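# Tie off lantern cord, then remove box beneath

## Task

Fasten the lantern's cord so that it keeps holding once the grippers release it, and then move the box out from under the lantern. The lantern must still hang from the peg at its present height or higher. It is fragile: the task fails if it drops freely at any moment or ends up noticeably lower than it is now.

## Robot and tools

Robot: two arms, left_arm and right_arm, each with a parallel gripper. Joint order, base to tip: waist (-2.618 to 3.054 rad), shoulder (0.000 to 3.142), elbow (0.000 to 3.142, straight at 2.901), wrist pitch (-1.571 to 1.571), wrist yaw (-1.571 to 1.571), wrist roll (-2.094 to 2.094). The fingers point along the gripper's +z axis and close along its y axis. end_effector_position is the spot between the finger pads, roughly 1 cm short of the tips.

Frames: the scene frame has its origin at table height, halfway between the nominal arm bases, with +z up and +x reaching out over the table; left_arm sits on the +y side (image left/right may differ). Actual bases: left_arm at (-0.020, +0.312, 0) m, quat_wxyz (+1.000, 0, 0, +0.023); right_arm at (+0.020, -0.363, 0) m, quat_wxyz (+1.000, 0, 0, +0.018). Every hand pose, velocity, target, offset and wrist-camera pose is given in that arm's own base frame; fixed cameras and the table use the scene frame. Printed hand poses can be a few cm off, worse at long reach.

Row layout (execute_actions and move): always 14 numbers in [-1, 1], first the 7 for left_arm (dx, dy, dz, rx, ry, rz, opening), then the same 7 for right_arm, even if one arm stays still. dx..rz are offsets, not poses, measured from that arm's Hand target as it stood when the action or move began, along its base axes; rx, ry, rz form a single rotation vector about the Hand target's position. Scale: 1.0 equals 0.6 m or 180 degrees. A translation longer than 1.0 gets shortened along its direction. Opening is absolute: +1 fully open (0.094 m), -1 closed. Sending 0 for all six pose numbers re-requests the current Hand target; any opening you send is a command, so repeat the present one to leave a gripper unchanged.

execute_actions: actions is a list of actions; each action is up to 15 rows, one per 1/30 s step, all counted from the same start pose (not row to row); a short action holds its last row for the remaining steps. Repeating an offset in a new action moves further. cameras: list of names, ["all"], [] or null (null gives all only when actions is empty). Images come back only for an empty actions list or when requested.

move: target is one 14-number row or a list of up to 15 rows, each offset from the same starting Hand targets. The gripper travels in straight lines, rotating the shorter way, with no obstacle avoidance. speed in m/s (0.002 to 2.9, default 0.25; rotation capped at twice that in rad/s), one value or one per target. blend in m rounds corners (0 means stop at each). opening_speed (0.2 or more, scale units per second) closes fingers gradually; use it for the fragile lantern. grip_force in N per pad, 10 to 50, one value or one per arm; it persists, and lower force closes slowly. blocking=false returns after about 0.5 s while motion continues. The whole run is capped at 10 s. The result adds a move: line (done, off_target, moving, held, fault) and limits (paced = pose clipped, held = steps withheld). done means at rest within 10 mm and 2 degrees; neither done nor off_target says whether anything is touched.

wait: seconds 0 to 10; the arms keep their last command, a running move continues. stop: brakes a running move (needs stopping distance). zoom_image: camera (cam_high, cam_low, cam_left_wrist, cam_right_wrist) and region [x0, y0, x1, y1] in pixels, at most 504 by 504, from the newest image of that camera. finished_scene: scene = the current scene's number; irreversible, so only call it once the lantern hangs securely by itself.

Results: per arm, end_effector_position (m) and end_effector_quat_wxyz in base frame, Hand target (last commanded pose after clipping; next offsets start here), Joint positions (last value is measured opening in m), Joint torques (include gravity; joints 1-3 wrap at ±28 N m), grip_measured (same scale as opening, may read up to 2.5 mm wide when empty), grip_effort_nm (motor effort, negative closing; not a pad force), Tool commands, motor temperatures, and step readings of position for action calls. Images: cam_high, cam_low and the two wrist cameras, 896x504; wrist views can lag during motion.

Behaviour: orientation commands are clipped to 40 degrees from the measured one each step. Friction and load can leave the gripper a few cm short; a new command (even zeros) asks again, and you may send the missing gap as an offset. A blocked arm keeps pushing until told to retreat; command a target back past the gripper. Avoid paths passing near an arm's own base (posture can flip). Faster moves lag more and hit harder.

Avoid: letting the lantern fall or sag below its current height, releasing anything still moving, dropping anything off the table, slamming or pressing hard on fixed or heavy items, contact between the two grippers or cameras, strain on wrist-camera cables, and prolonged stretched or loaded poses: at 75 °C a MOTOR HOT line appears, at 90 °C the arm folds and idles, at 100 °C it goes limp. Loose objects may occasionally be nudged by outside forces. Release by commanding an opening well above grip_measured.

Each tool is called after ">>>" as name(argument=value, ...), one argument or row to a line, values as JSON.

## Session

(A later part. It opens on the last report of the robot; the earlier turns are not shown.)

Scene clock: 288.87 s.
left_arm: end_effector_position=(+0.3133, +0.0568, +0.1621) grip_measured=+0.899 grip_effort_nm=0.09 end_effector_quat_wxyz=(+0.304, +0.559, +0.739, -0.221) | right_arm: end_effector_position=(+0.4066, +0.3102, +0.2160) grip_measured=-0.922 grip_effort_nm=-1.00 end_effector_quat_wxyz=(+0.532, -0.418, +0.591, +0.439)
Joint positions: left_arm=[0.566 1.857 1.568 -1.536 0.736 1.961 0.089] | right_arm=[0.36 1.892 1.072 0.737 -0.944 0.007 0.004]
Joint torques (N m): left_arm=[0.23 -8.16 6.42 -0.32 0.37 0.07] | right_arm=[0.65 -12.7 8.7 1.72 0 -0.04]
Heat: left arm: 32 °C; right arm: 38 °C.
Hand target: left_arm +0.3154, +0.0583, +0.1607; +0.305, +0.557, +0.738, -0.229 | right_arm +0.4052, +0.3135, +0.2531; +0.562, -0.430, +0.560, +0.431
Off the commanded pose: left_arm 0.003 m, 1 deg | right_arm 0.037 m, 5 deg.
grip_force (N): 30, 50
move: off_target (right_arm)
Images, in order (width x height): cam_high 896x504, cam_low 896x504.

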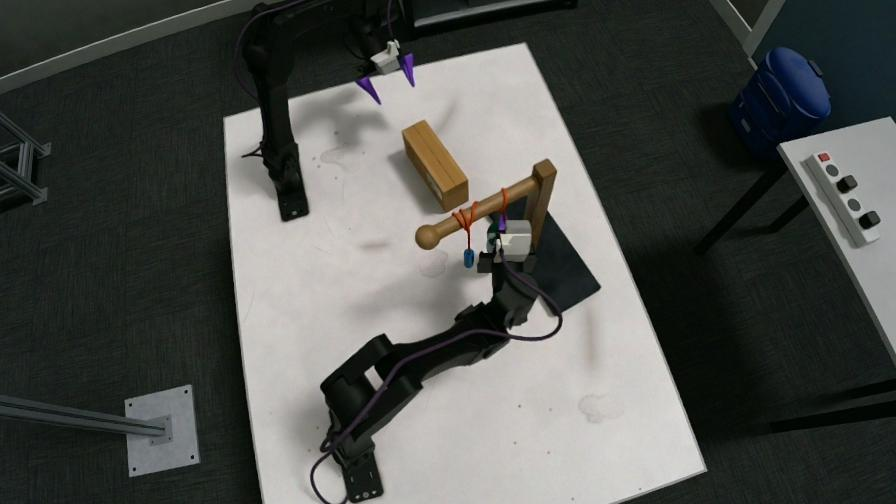

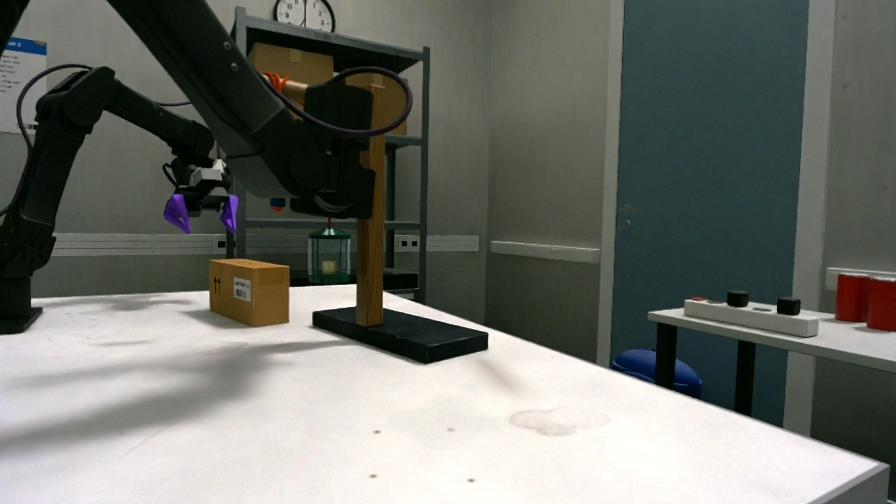

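>>> move(
  target=[0,0,0,0,0,0,0.9,0,0,0.035,0,0,0,-1],
  speed=0.05,
  cameras=["cam_right_wrist","cam_low"],
)

>>> zoom_image(
  camera="cam_low",
  region=[240, 150, 440, 350],
)

Scene clock: 290.60 s.
left_arm: end_effector_position=(+0.3133, +0.0568, +0.1621) grip_measured=+0.899 grip_effort_nm=0.09 end_effector_quat_wxyz=(+0.304, +0.559, +0.739, -0.221) | right_arm: end_effector_position=(+0.4066, +0.3102, +0.2238) grip_measured=-0.922 grip_effort_nm=-1.00 end_effector_quat_wxyz=(+0.515, -0.413, +0.606, +0.443)
Joint positions: left_arm=[0.566 1.857 1.568 -1.536 0.736 1.961 0.089] | right_arm=[0.36 1.863 1.105 0.629 -0.944 0.007 0.004]
Joint torques (N m): left_arm=[0.27 -8.17 6.39 -0.32 0.36 0.07] | right_arm=[0.64 -13.42 9.42 1.99 -0.03 -0.05]
Heat: left arm: 32 °C; right arm: 38 °C.
Hand target: left_arm +0.3154, +0.0583, +0.1607; +0.305, +0.557, +0.738, -0.229 | right_arm +0.4052, +0.3135, +0.2739; +0.562, -0.430, +0.561, +0.431
Off the commanded pose: left_arm 0.003 m, 1 deg | right_arm 0.050 m, 8 deg.
grip_force (N): 30, 50
move: off_target (right_arm)
camera_calibration:
cam_right_wrist: T_world_to_cam=[[0.962519, -0.252906, -0.0979539, -0.289789], [-0.205492, -0.444342, -0.871971, 0.456602], [0.177002, 0.859418, -0.479658, -0.141138], [0, 0, 0, 1]] pos_world=[0.397737, 0.250895, 0.30206]
Images, in order (width x height): cam_low 896x504, cam_right_wrist 896x504.

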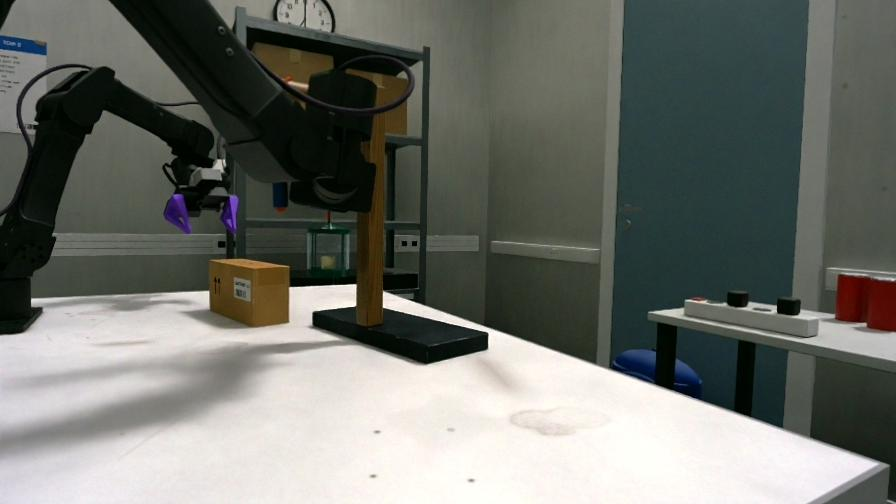

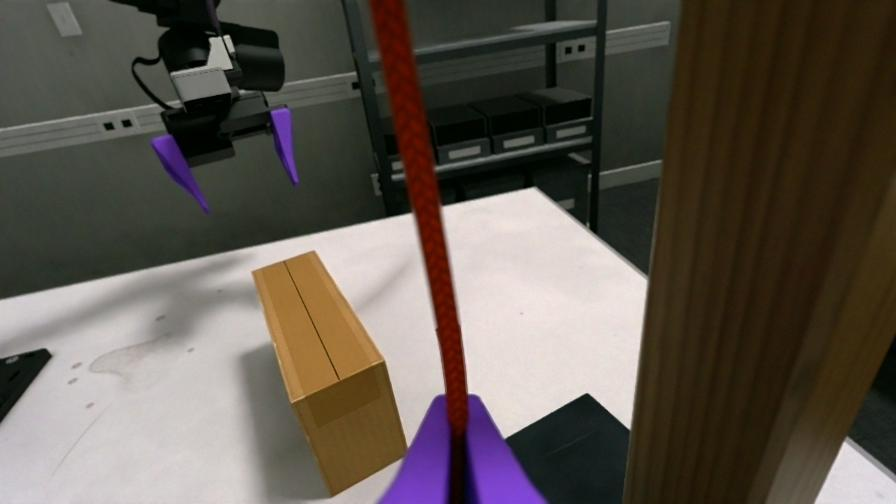

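Scaled by 2.520 from the camera's 896x504 image, which has a finer 1280x720 frame.

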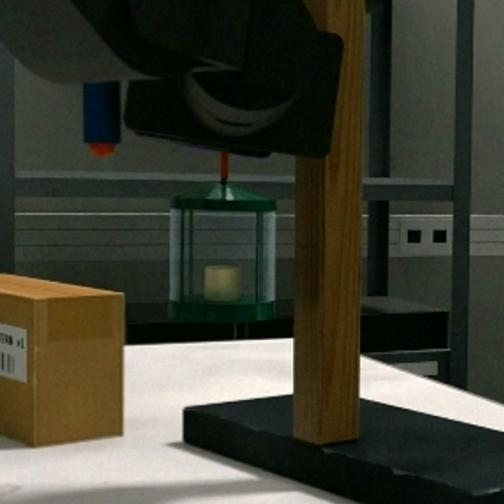

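>>> move(
  target=[0,0,0,0,0,0,0.9,0,0,0.016,0,0,0,-1],
  speed=0.05,
  cameras=["cam_right_wrist","cam_high"],
)

>>> zoom_image(
  camera="cam_high",
  region=[410, 140, 570, 280],
)

Scene clock: 293.00 s.
left_arm: end_effector_position=(+0.3133, +0.0568, +0.1621) grip_measured=+0.899 grip_effort_nm=0.09 end_effector_quat_wxyz=(+0.304, +0.559, +0.739, -0.221) | right_arm: end_effector_position=(+0.4070, +0.3103, +0.2317) grip_measured=-0.922 grip_effort_nm=-1.00 end_effector_quat_wxyz=(+0.514, -0.412, +0.608, +0.444)
Joint positions: left_arm=[0.566 1.857 1.568 -1.536 0.736 1.961 0.089] | right_arm=[0.36 1.848 1.125 0.59 -0.944 0.007 0.004]
Joint torques (N m): left_arm=[0.25 -8.08 6.46 -0.31 0.37 0.07] | right_arm=[0.68 -13.38 9.66 2 -0.04 -0.05]
Heat: left arm: 32 °C; right arm: 38 °C.
Hand target: left_arm +0.3154, +0.0583, +0.1607; +0.305, +0.557, +0.738, -0.229 | right_arm +0.4052, +0.3135, +0.2835; +0.562, -0.430, +0.561, +0.431
Off the commanded pose: left_arm 0.003 m, 1 deg | right_arm 0.052 m, 8 deg.
grip_force (N): 30, 50
move: off_target (right_arm)
camera_calibration:
cam_right_wrist: T_world_to_cam=[[0.962007, -0.253382, -0.10169, -0.288147], [-0.209395, -0.445708, -0.870344, 0.465206], [0.175205, 0.85857, -0.481831, -0.135994], [0, 0, 0, 1]] pos_world=[0.398438, 0.251096, 0.310062]
Images, in order (width x height): cam_high 896x504, cam_right_wrist 896x504.

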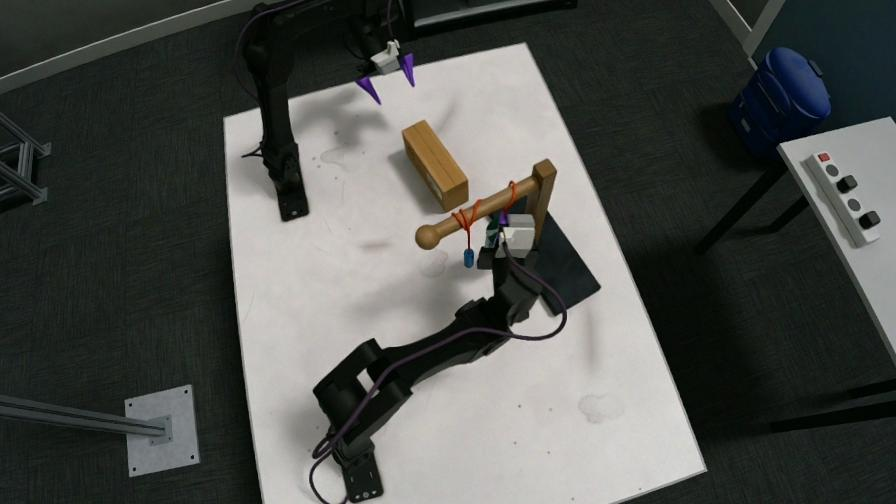

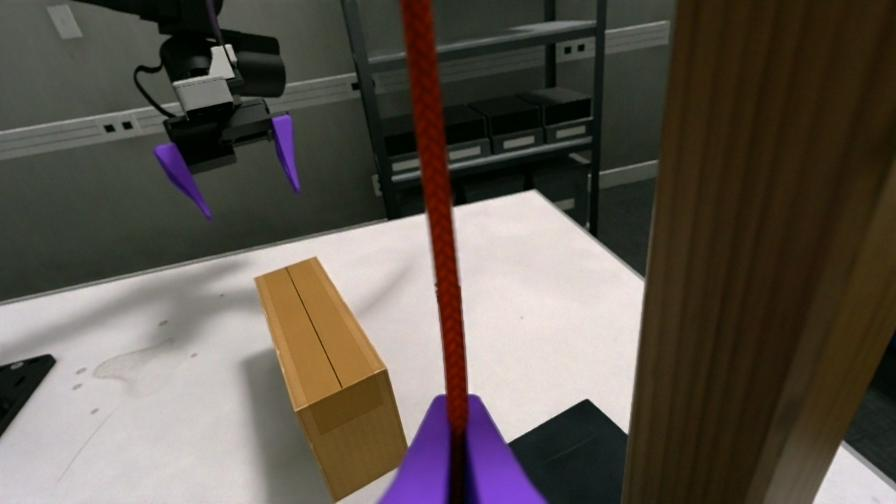

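Scaled by 3.150 from the camera's 896x504 image, which has a finer 1280x720 frame.

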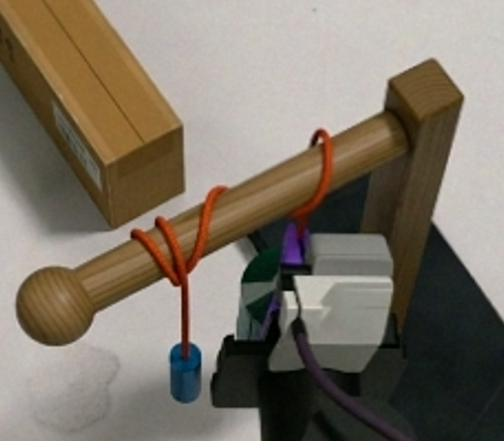

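>>> move(
  target=[-0.006,-0.61,0.1,-0.2447,-0.0558,-0.0316,0.5,0,0,0,0,0,0,-1],
  speed=0.2,
  cameras=["cam_left_wrist","cam_high","cam_low"],
)

>>> zoom_image(
  camera="cam_low",
  region=[240, 150, 440, 350],
)

Scene clock: 300.20 s.
left_arm: end_effector_position=(+0.3120, -0.3054, +0.2338) grip_measured=+0.501 grip_effort_nm=-0.06 end_effector_quat_wxyz=(+0.553, +0.460, +0.529, -0.451) | right_arm: end_effector_position=(+0.4071, +0.3103, +0.2315) grip_measured=-0.922 grip_effort_nm=-1.00 end_effector_quat_wxyz=(+0.514, -0.412, +0.608, +0.444)
Joint positions: left_arm=[-0.43 1.641 0.745 0.929 0.97 0.005 0.071] | right_arm=[0.36 1.848 1.125 0.589 -0.944 0.007 0.004]
Joint torques (N m): left_arm=[-0.61 -6.63 4.44 1.89 -0.17 -0.02] | right_arm=[0.62 -13.42 9.66 2 -0.04 -0.04]
Heat: left arm: 32 °C; right arm: 37 °C.
Hand target: left_arm +0.3118, -0.3077, +0.2206; +0.542, +0.454, +0.542, -0.455 | right_arm +0.4052, +0.3135, +0.2835; +0.562, -0.430, +0.561, +0.431
Off the commanded pose: left_arm 0.013 m, 2 deg | right_arm 0.052 m, 8 deg.
grip_force (N): 30, 50
move: off_target (left_arm, right_arm)
camera_calibration:
cam_left_wrist: T_world_to_cam=[[-0.986317, -0.163949, -0.0172959, 0.261236], [-0.045937, 0.374072, -0.926261, 0.386471], [0.15833, -0.912793, -0.376485, -0.152281], [0, 0, 0, 1]] pos_world=[0.299525, -0.240739, 0.30516]
Images, in order (width x height): cam_high 896x504, cam_low 896x504, cam_left_wrist 896x504.

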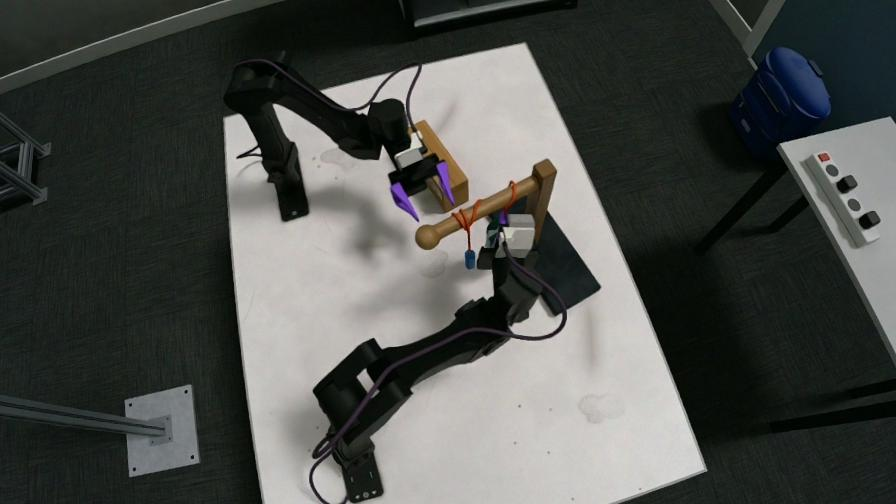

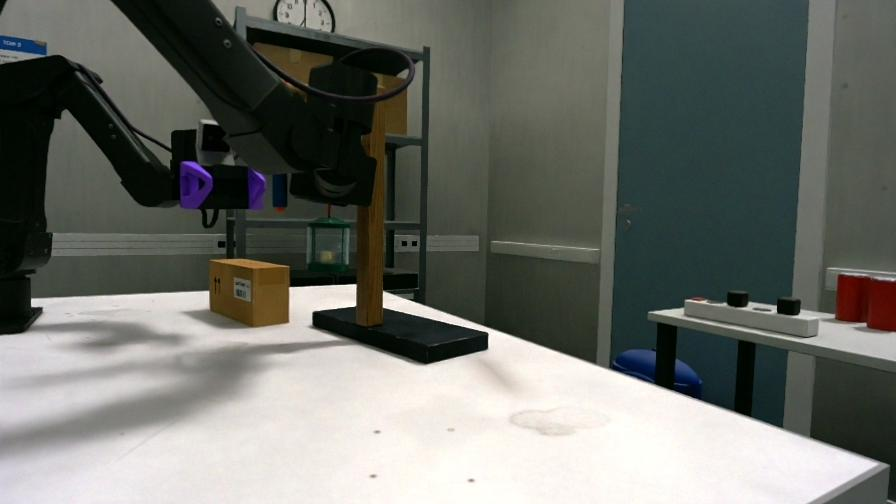

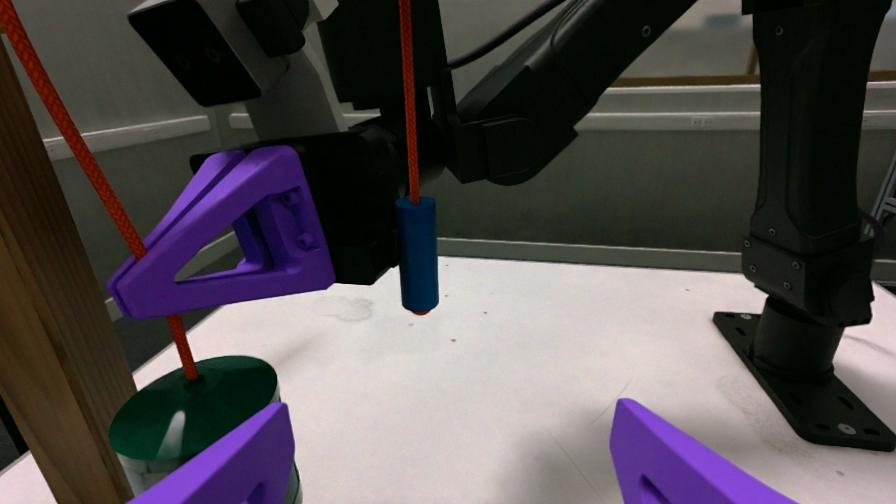

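Scaled by 2.520 from the camera's 896x504 image, which has a finer 1280x720 frame.

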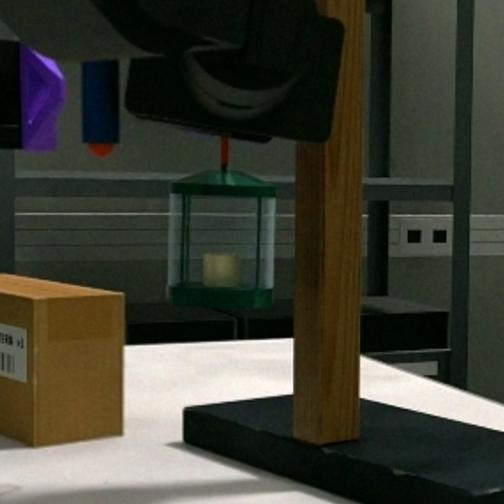

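>>> move(
  target=[
    [0.033,-0.04,-0.047,0,0,0,-0.2,0,0,0,0,0,0,-1],
    [0.057,-0.208,-0.047,0,0,0,-0.2,0,0,0,0,0,0,-1],
  ],
  speed=0.12,
  cameras=["cam_left_wrist","cam_high","cam_low"],
)

Scene clock: 305.83 s.
left_arm: end_effector_position=(+0.3401, -0.4279, +0.2027) grip_measured=-0.199 grip_effort_nm=-0.06 end_effector_quat_wxyz=(+0.550, +0.458, +0.529, -0.456) | right_arm: end_effector_position=(+0.4071, +0.3103, +0.2315) grip_measured=-0.922 grip_effort_nm=-1.00 end_effector_quat_wxyz=(+0.514, -0.412, +0.608, +0.444)
Joint positions: left_arm=[-0.681 2.014 1.087 0.954 0.724 0.004 0.038] | right_arm=[0.36 1.848 1.125 0.589 -0.944 0.007 0.004]
Joint torques (N m): left_arm=[-0.13 -9.84 7.2 1.85 -0.19 -0.06] | right_arm=[0.65 -13.42 9.68 2 -0.05 -0.05]
Heat: left arm: 34 °C; right arm: 37 °C.
Hand target: left_arm +0.3461, -0.4325, +0.1925; +0.542, +0.454, +0.542, -0.455 | right_arm +0.4052, +0.3135, +0.2835; +0.562, -0.430, +0.561, +0.431
Off the commanded pose: left_arm 0.013 m, 2 deg | right_arm 0.052 m, 8 deg.
grip_force (N): 30, 50
move: off_target (left_arm, right_arm)
camera_calibration:
cam_left_wrist: T_world_to_cam=[[-0.987375, -0.158255, -0.00684409, 0.269109], [-0.0531172, 0.371492, -0.926916, 0.406232], [0.149232, -0.914849, -0.375208, -0.278316], [0, 0, 0, 1]] pos_world=[0.328823, -0.362941, 0.273959]
Images, in order (width x height): cam_high 896x504, cam_low 896x504, cam_left_wrist 896x504.

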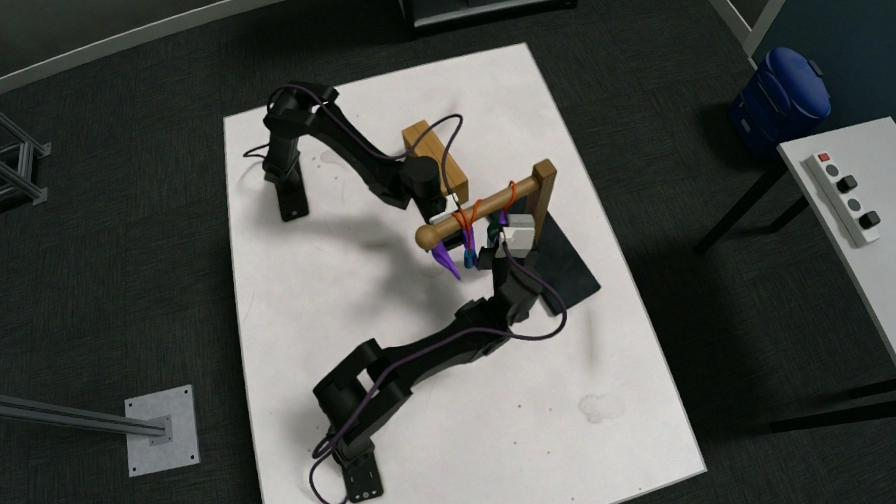

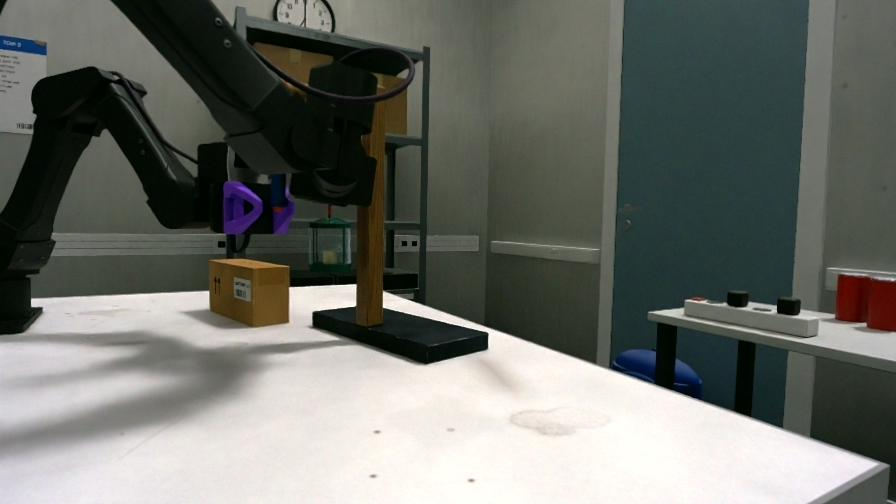

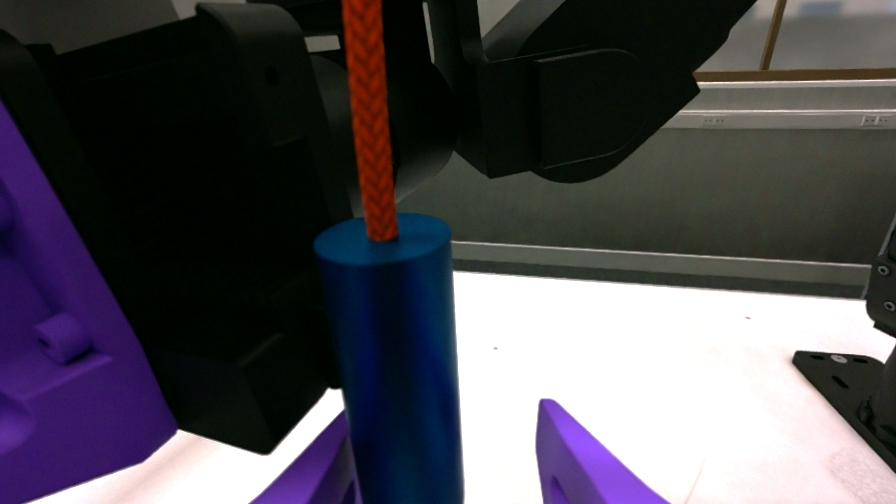

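>>> move(
  target=[0,0,0,0,0,0,-0.8,0,0,0,0,0,0,-1],
  opening_speed=0.4,
  cameras=["cam_left_wrist"],
)

Scene clock: 308.40 s.
left_arm: end_effector_position=(+0.3403, -0.4278, +0.2025) grip_measured=-0.624 grip_effort_nm=-0.64 end_effector_quat_wxyz=(+0.550, +0.458, +0.530, -0.455) | right_arm: end_effector_position=(+0.4071, +0.3103, +0.2315) grip_measured=-0.922 grip_effort_nm=-1.00 end_effector_quat_wxyz=(+0.514, -0.412, +0.608, +0.444)
Joint positions: left_arm=[-0.681 2.014 1.087 0.953 0.723 0.003 0.018] | right_arm=[0.36 1.848 1.125 0.589 -0.944 0.007 0.004]
Joint torques (N m): left_arm=[-0.17 -9.85 7.28 1.82 -0.17 -0.05] | right_arm=[0.64 -13.44 9.68 1.99 -0.04 -0.05]
Heat: left arm: 34 °C; right arm: 37 °C.
Hand target: left_arm +0.3461, -0.4325, +0.1925; +0.542, +0.454, +0.542, -0.455 | right_arm +0.4052, +0.3135, +0.2835; +0.562, -0.430, +0.561, +0.431
Off the commanded pose: left_arm 0.012 m, 2 deg | right_arm 0.052 m, 8 deg.
grip_force (N): 30, 50
move: off_target (left_arm, right_arm)
camera_calibration:
cam_left_wrist: T_world_to_cam=[[-0.987206, -0.159341, -0.00587829, 0.268591], [-0.0544879, 0.371771, -0.926724, 0.40665], [0.149851, -0.914547, -0.375696, -0.278343], [0, 0, 0, 1]] pos_world=[0.329022, -0.362941, 0.273859]
Images, in order (width x height): cam_left_wrist 896x504.

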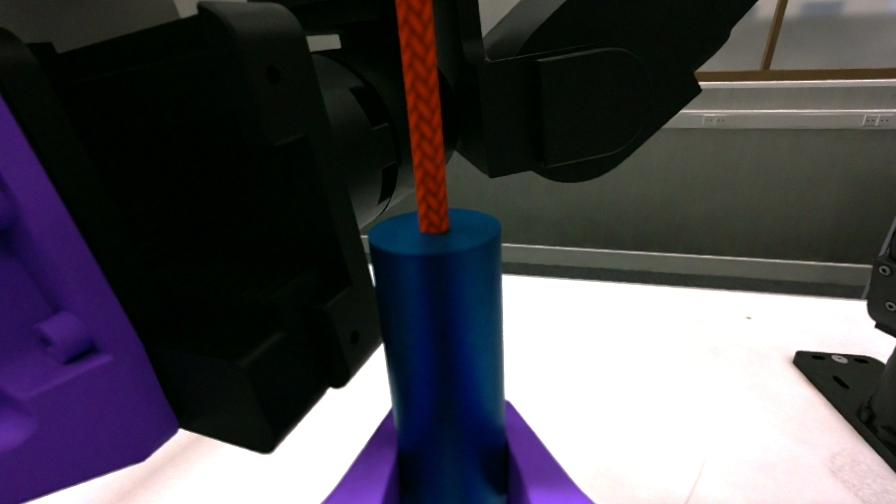

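>>> move(
  target=[0,0,-0.042,0,0,0,-0.8,0,0,0,0,0,0,-1],
  speed=0.04,
  cameras=["cam_left_wrist","cam_high"],
)

>>> zoom_image(
  camera="cam_high",
  region=[410, 140, 570, 280],
)

Scene clock: 310.70 s.
left_arm: end_effector_position=(+0.3432, -0.4297, +0.1977) grip_measured=-0.624 grip_effort_nm=-0.64 end_effector_quat_wxyz=(+0.570, +0.457, +0.511, -0.454) | right_arm: end_effector_position=(+0.4071, +0.3103, +0.2315) grip_measured=-0.922 grip_effort_nm=-1.00 end_effector_quat_wxyz=(+0.514, -0.412, +0.608, +0.444)
Joint positions: left_arm=[-0.681 2.066 1.087 1.06 0.72 0.003 0.018] | right_arm=[0.36 1.848 1.125 0.589 -0.944 0.007 0.004]
Joint torques (N m): left_arm=[-0.17 -9.2 4.75 1.6 -0.16 -0.06] | right_arm=[0.62 -13.42 9.62 1.99 -0.03 -0.04]
Heat: left arm: 35 °C; right arm: 37 °C.
Hand target: left_arm +0.3461, -0.4325, +0.1674; +0.542, +0.454, +0.542, -0.455 | right_arm +0.4052, +0.3135, +0.2835; +0.562, -0.430, +0.561, +0.431
Off the commanded pose: left_arm 0.031 m, 5 deg | right_arm 0.052 m, 8 deg.
grip_force (N): 30, 50
move: off_target (left_arm, right_arm)
camera_calibration:
cam_left_wrist: T_world_to_cam=[[-0.985736, -0.162827, -0.0425596, 0.276278], [-0.0153857, 0.339012, -0.940656, 0.378253], [0.167592, -0.926584, -0.336681, -0.301224], [0, 0, 0, 1]] pos_world=[0.32864, -0.362356, 0.266148]
Images, in order (width x height): cam_high 896x504, cam_left_wrist 896x504.

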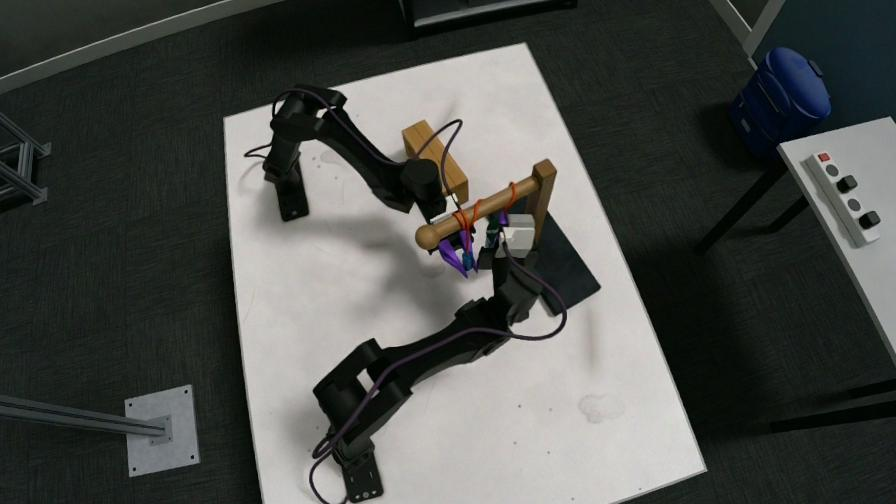

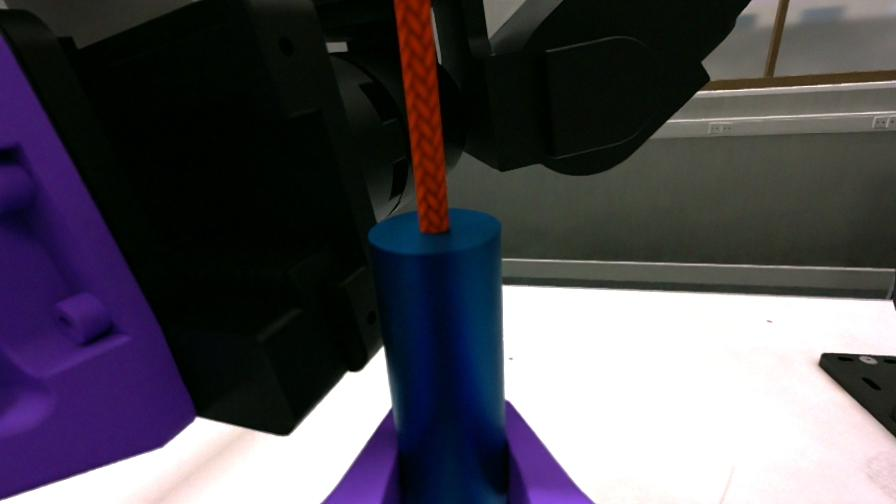

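Scaled by 3.150 from the camera's 896x504 image, which has a finer 1280x720 frame.

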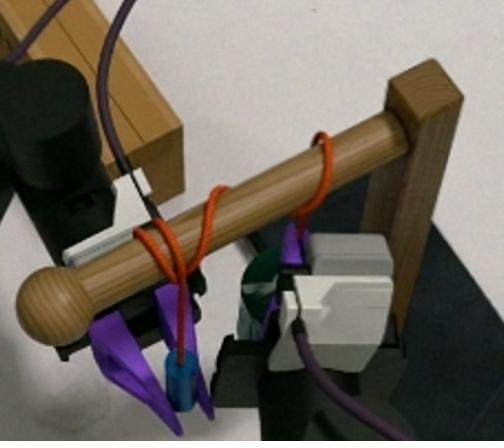

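>>> move(
  target=[0,0,-0.05,0,0,0,-0.8,0,0,0,0,0,0,-1],
  speed=0.04,
  cameras=["cam_left_wrist","cam_high"],
)

>>> zoom_image(
  camera="cam_high",
  region=[410, 140, 570, 280],
)

Scene clock: 312.83 s.
left_arm: end_effector_position=(+0.3443, -0.4291, +0.1958) grip_measured=-0.624 grip_effort_nm=-0.64 end_effector_quat_wxyz=(+0.602, +0.453, +0.479, -0.451) | right_arm: end_effector_position=(+0.4071, +0.3103, +0.2315) grip_measured=-0.922 grip_effort_nm=-1.00 end_effector_quat_wxyz=(+0.514, -0.412, +0.608, +0.444)
Joint positions: left_arm=[-0.681 2.128 1.079 1.223 0.712 0 0.018] | right_arm=[0.36 1.848 1.125 0.589 -0.944 0.007 0.004]
Joint torques (N m): left_arm=[-0.14 -8.16 2.69 1.01 -0.09 -0.06] | right_arm=[0.65 -13.44 9.66 1.99 -0.03 -0.03]
Heat: left arm: 35 °C; right arm: 37 °C.
Hand target: left_arm +0.3460, -0.4324, +0.1372; +0.542, +0.454, +0.542, -0.455 | right_arm +0.4052, +0.3135, +0.2835; +0.562, -0.430, +0.561, +0.431
Off the commanded pose: left_arm 0.059 m, 10 deg | right_arm 0.052 m, 8 deg.
grip_force (N): 30, 50
move: off_target (left_arm, right_arm)
camera_calibration:
cam_left_wrist: T_world_to_cam=[[-0.979501, -0.174983, -0.0997961, 0.281223], [0.0471622, 0.282437, -0.958126, 0.333981], [0.195842, -0.943191, -0.268395, -0.331708], [0, 0, 0, 1]] pos_world=[0.324669, -0.357983, 0.259032]
Images, in order (width x height): cam_high 896x504, cam_left_wrist 896x504.

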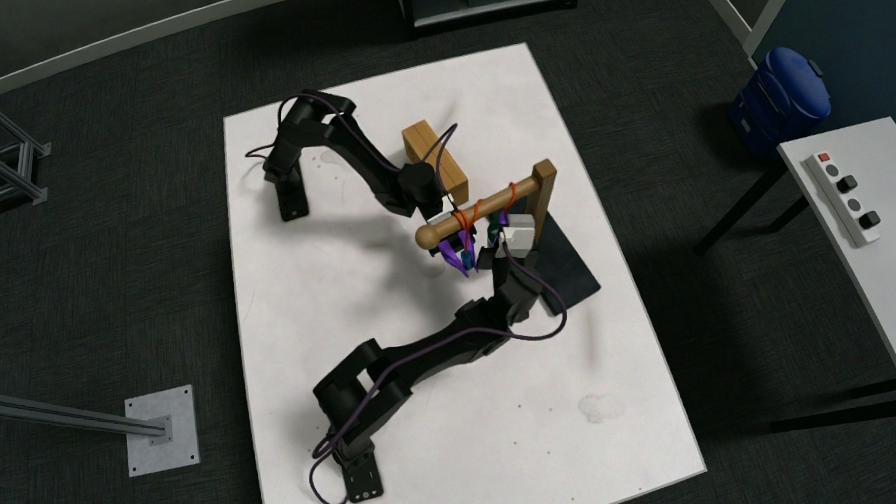

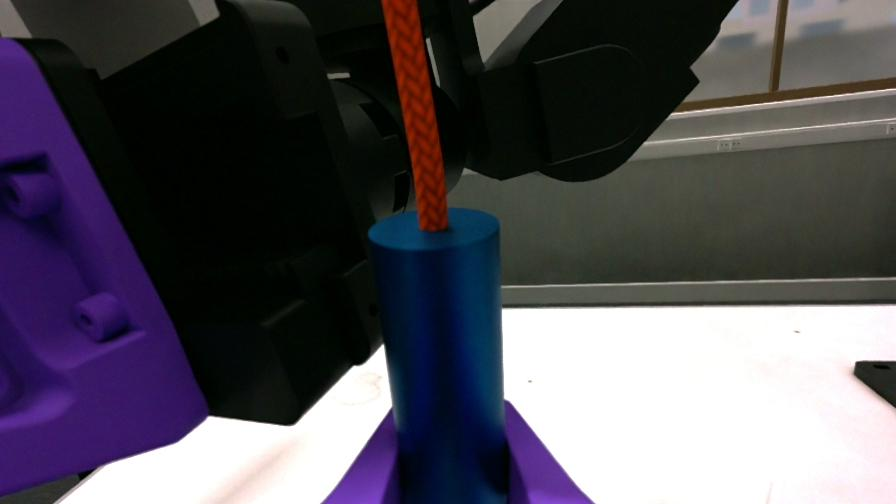

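Scaled by 3.150 from the camera's 896x504 image, which has a finer 1280x720 frame.

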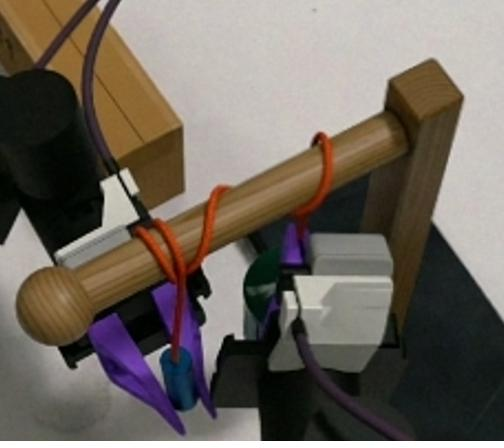

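>>> move(
  target=[-0.16,0,0.03,0,0,0,-0.8,0,0,0,0,0,0,-1],
  speed=0.06,
  cameras=["cam_left_wrist","cam_high"],
)

>>> zoom_image(
  camera="cam_high",
  region=[410, 140, 570, 280],
)

Scene clock: 316.63 s.
left_arm: end_effector_position=(+0.2799, -0.4199, +0.2080) grip_measured=-0.624 grip_effort_nm=-0.64 end_effector_quat_wxyz=(+0.622, +0.401, +0.506, -0.444) | right_arm: end_effector_position=(+0.4071, +0.3103, +0.2315) grip_measured=-0.922 grip_effort_nm=-1.00 end_effector_quat_wxyz=(+0.514, -0.412, +0.608, +0.444)
Joint positions: left_arm=[-0.827 1.943 0.789 1.34 0.456 -0.033 0.018] | right_arm=[0.36 1.848 1.125 0.589 -0.944 0.007 0.004]
Joint torques (N m): left_arm=[-2.61 -9.55 1.32 0.8 0.74 0.19] | right_arm=[0.62 -13.42 9.68 2 -0.04 -0.04]
Heat: left arm: 34 °C; right arm: 37 °C.
Hand target: left_arm +0.2499, -0.4325, +0.1553; +0.542, +0.454, +0.542, -0.455 | right_arm +0.4052, +0.3135, +0.2835; +0.562, -0.430, +0.561, +0.431
Off the commanded pose: left_arm 0.062 m, 12 deg | right_arm 0.052 m, 8 deg.
grip_force (N): 30, 50
move: off_target (left_arm, right_arm)
camera_calibration:
cam_left_wrist: T_world_to_cam=[[-0.960411, -0.276224, -0.0362034, 0.159922], [-0.0310874, 0.235406, -0.9714, 0.350972], [0.276846, -0.931818, -0.234673, -0.331992], [0, 0, 0, 1]] pos_world=[0.256412, -0.347803, 0.268814]
Images, in order (width x height): cam_high 896x504, cam_left_wrist 896x504.

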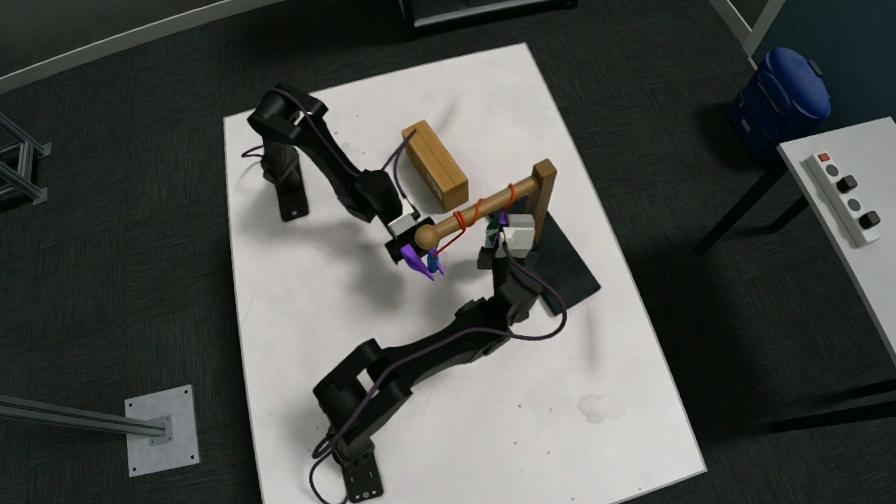

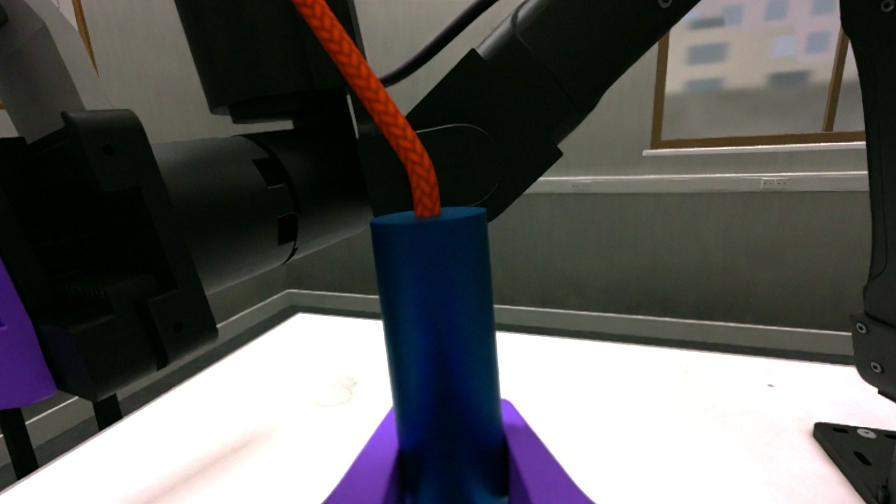

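Scaled by 3.150 from the camera's 896x504 image, which has a finer 1280x720 frame.

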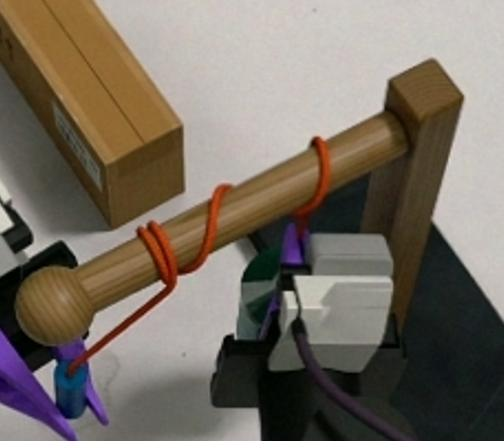

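>>> move(
  target=[-0.1,0,-0.0,0,0,0,-0.8,0,0,0,0,0,0,-1],
  speed=0.06,
  cameras=["cam_left_wrist","cam_high"],
)

>>> zoom_image(
  camera="cam_high",
  region=[410, 140, 570, 280],
)

Scene clock: 319.23 s.
left_arm: end_effector_position=(+0.2263, -0.4185, +0.2092) grip_measured=-0.624 grip_effort_nm=-0.65 end_effector_quat_wxyz=(+0.624, +0.379, +0.515, -0.450) | right_arm: end_effector_position=(+0.4071, +0.3103, +0.2315) grip_measured=-0.922 grip_effort_nm=-1.00 end_effector_quat_wxyz=(+0.514, -0.412, +0.608, +0.444)
Joint positions: left_arm=[-0.971 1.852 0.633 1.41 0.285 -0.044 0.018] | right_arm=[0.36 1.848 1.125 0.589 -0.944 0.007 0.004]
Joint torques (N m): left_arm=[-3.06 -8.47 0.9 0.81 0.92 0.31] | right_arm=[0.64 -13.46 9.63 2 -0.04 -0.05]
Heat: left arm: 34 °C; right arm: 37 °C.
Hand target: left_arm +0.1901, -0.4325, +0.1553; +0.542, +0.454, +0.542, -0.455 | right_arm +0.4052, +0.3135, +0.2835; +0.562, -0.430, +0.561, +0.431
Off the commanded pose: left_arm 0.067 m, 13 deg | right_arm 0.052 m, 8 deg.
grip_force (N): 30, 50
move: off_target (left_arm, right_arm)
camera_calibration:
cam_left_wrist: T_world_to_cam=[[-0.954518, -0.298136, 0.00322193, 0.0901009], [-0.0683149, 0.208174, -0.975703, 0.348063], [0.290222, -0.931546, -0.219073, -0.321853], [0, 0, 0, 1]] pos_world=[0.20319, -0.345416, 0.268807]
Images, in order (width x height): cam_high 896x504, cam_left_wrist 896x504.

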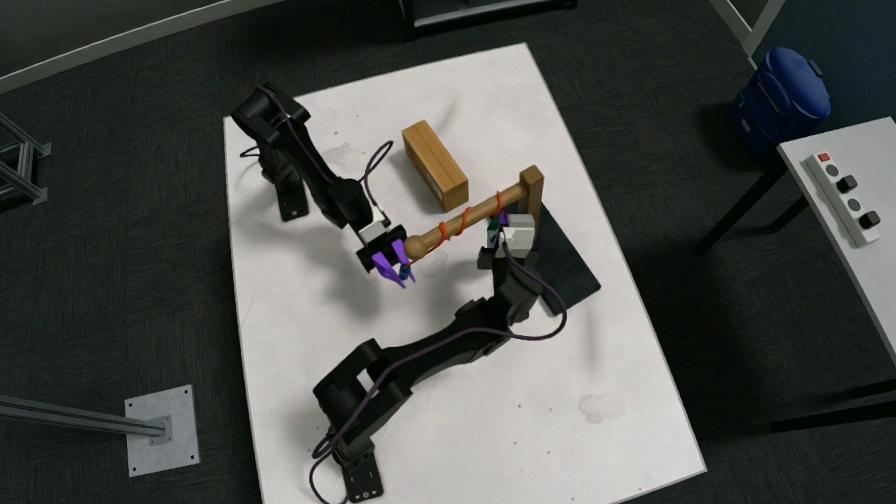

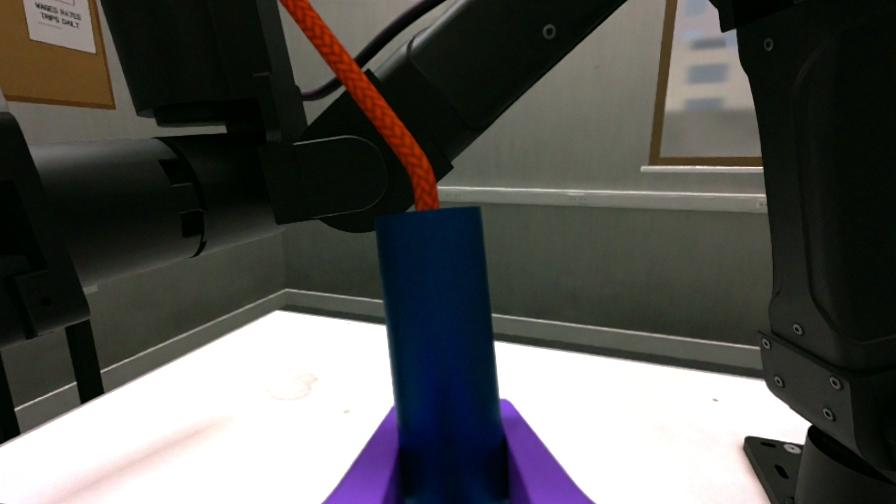

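Scaled by 3.150 from the camera's 896x504 image, which has a finer 1280x720 frame.

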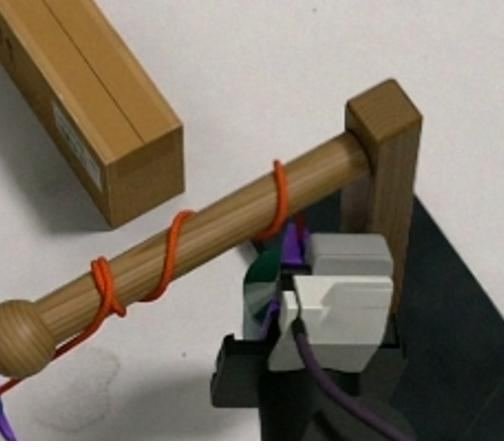

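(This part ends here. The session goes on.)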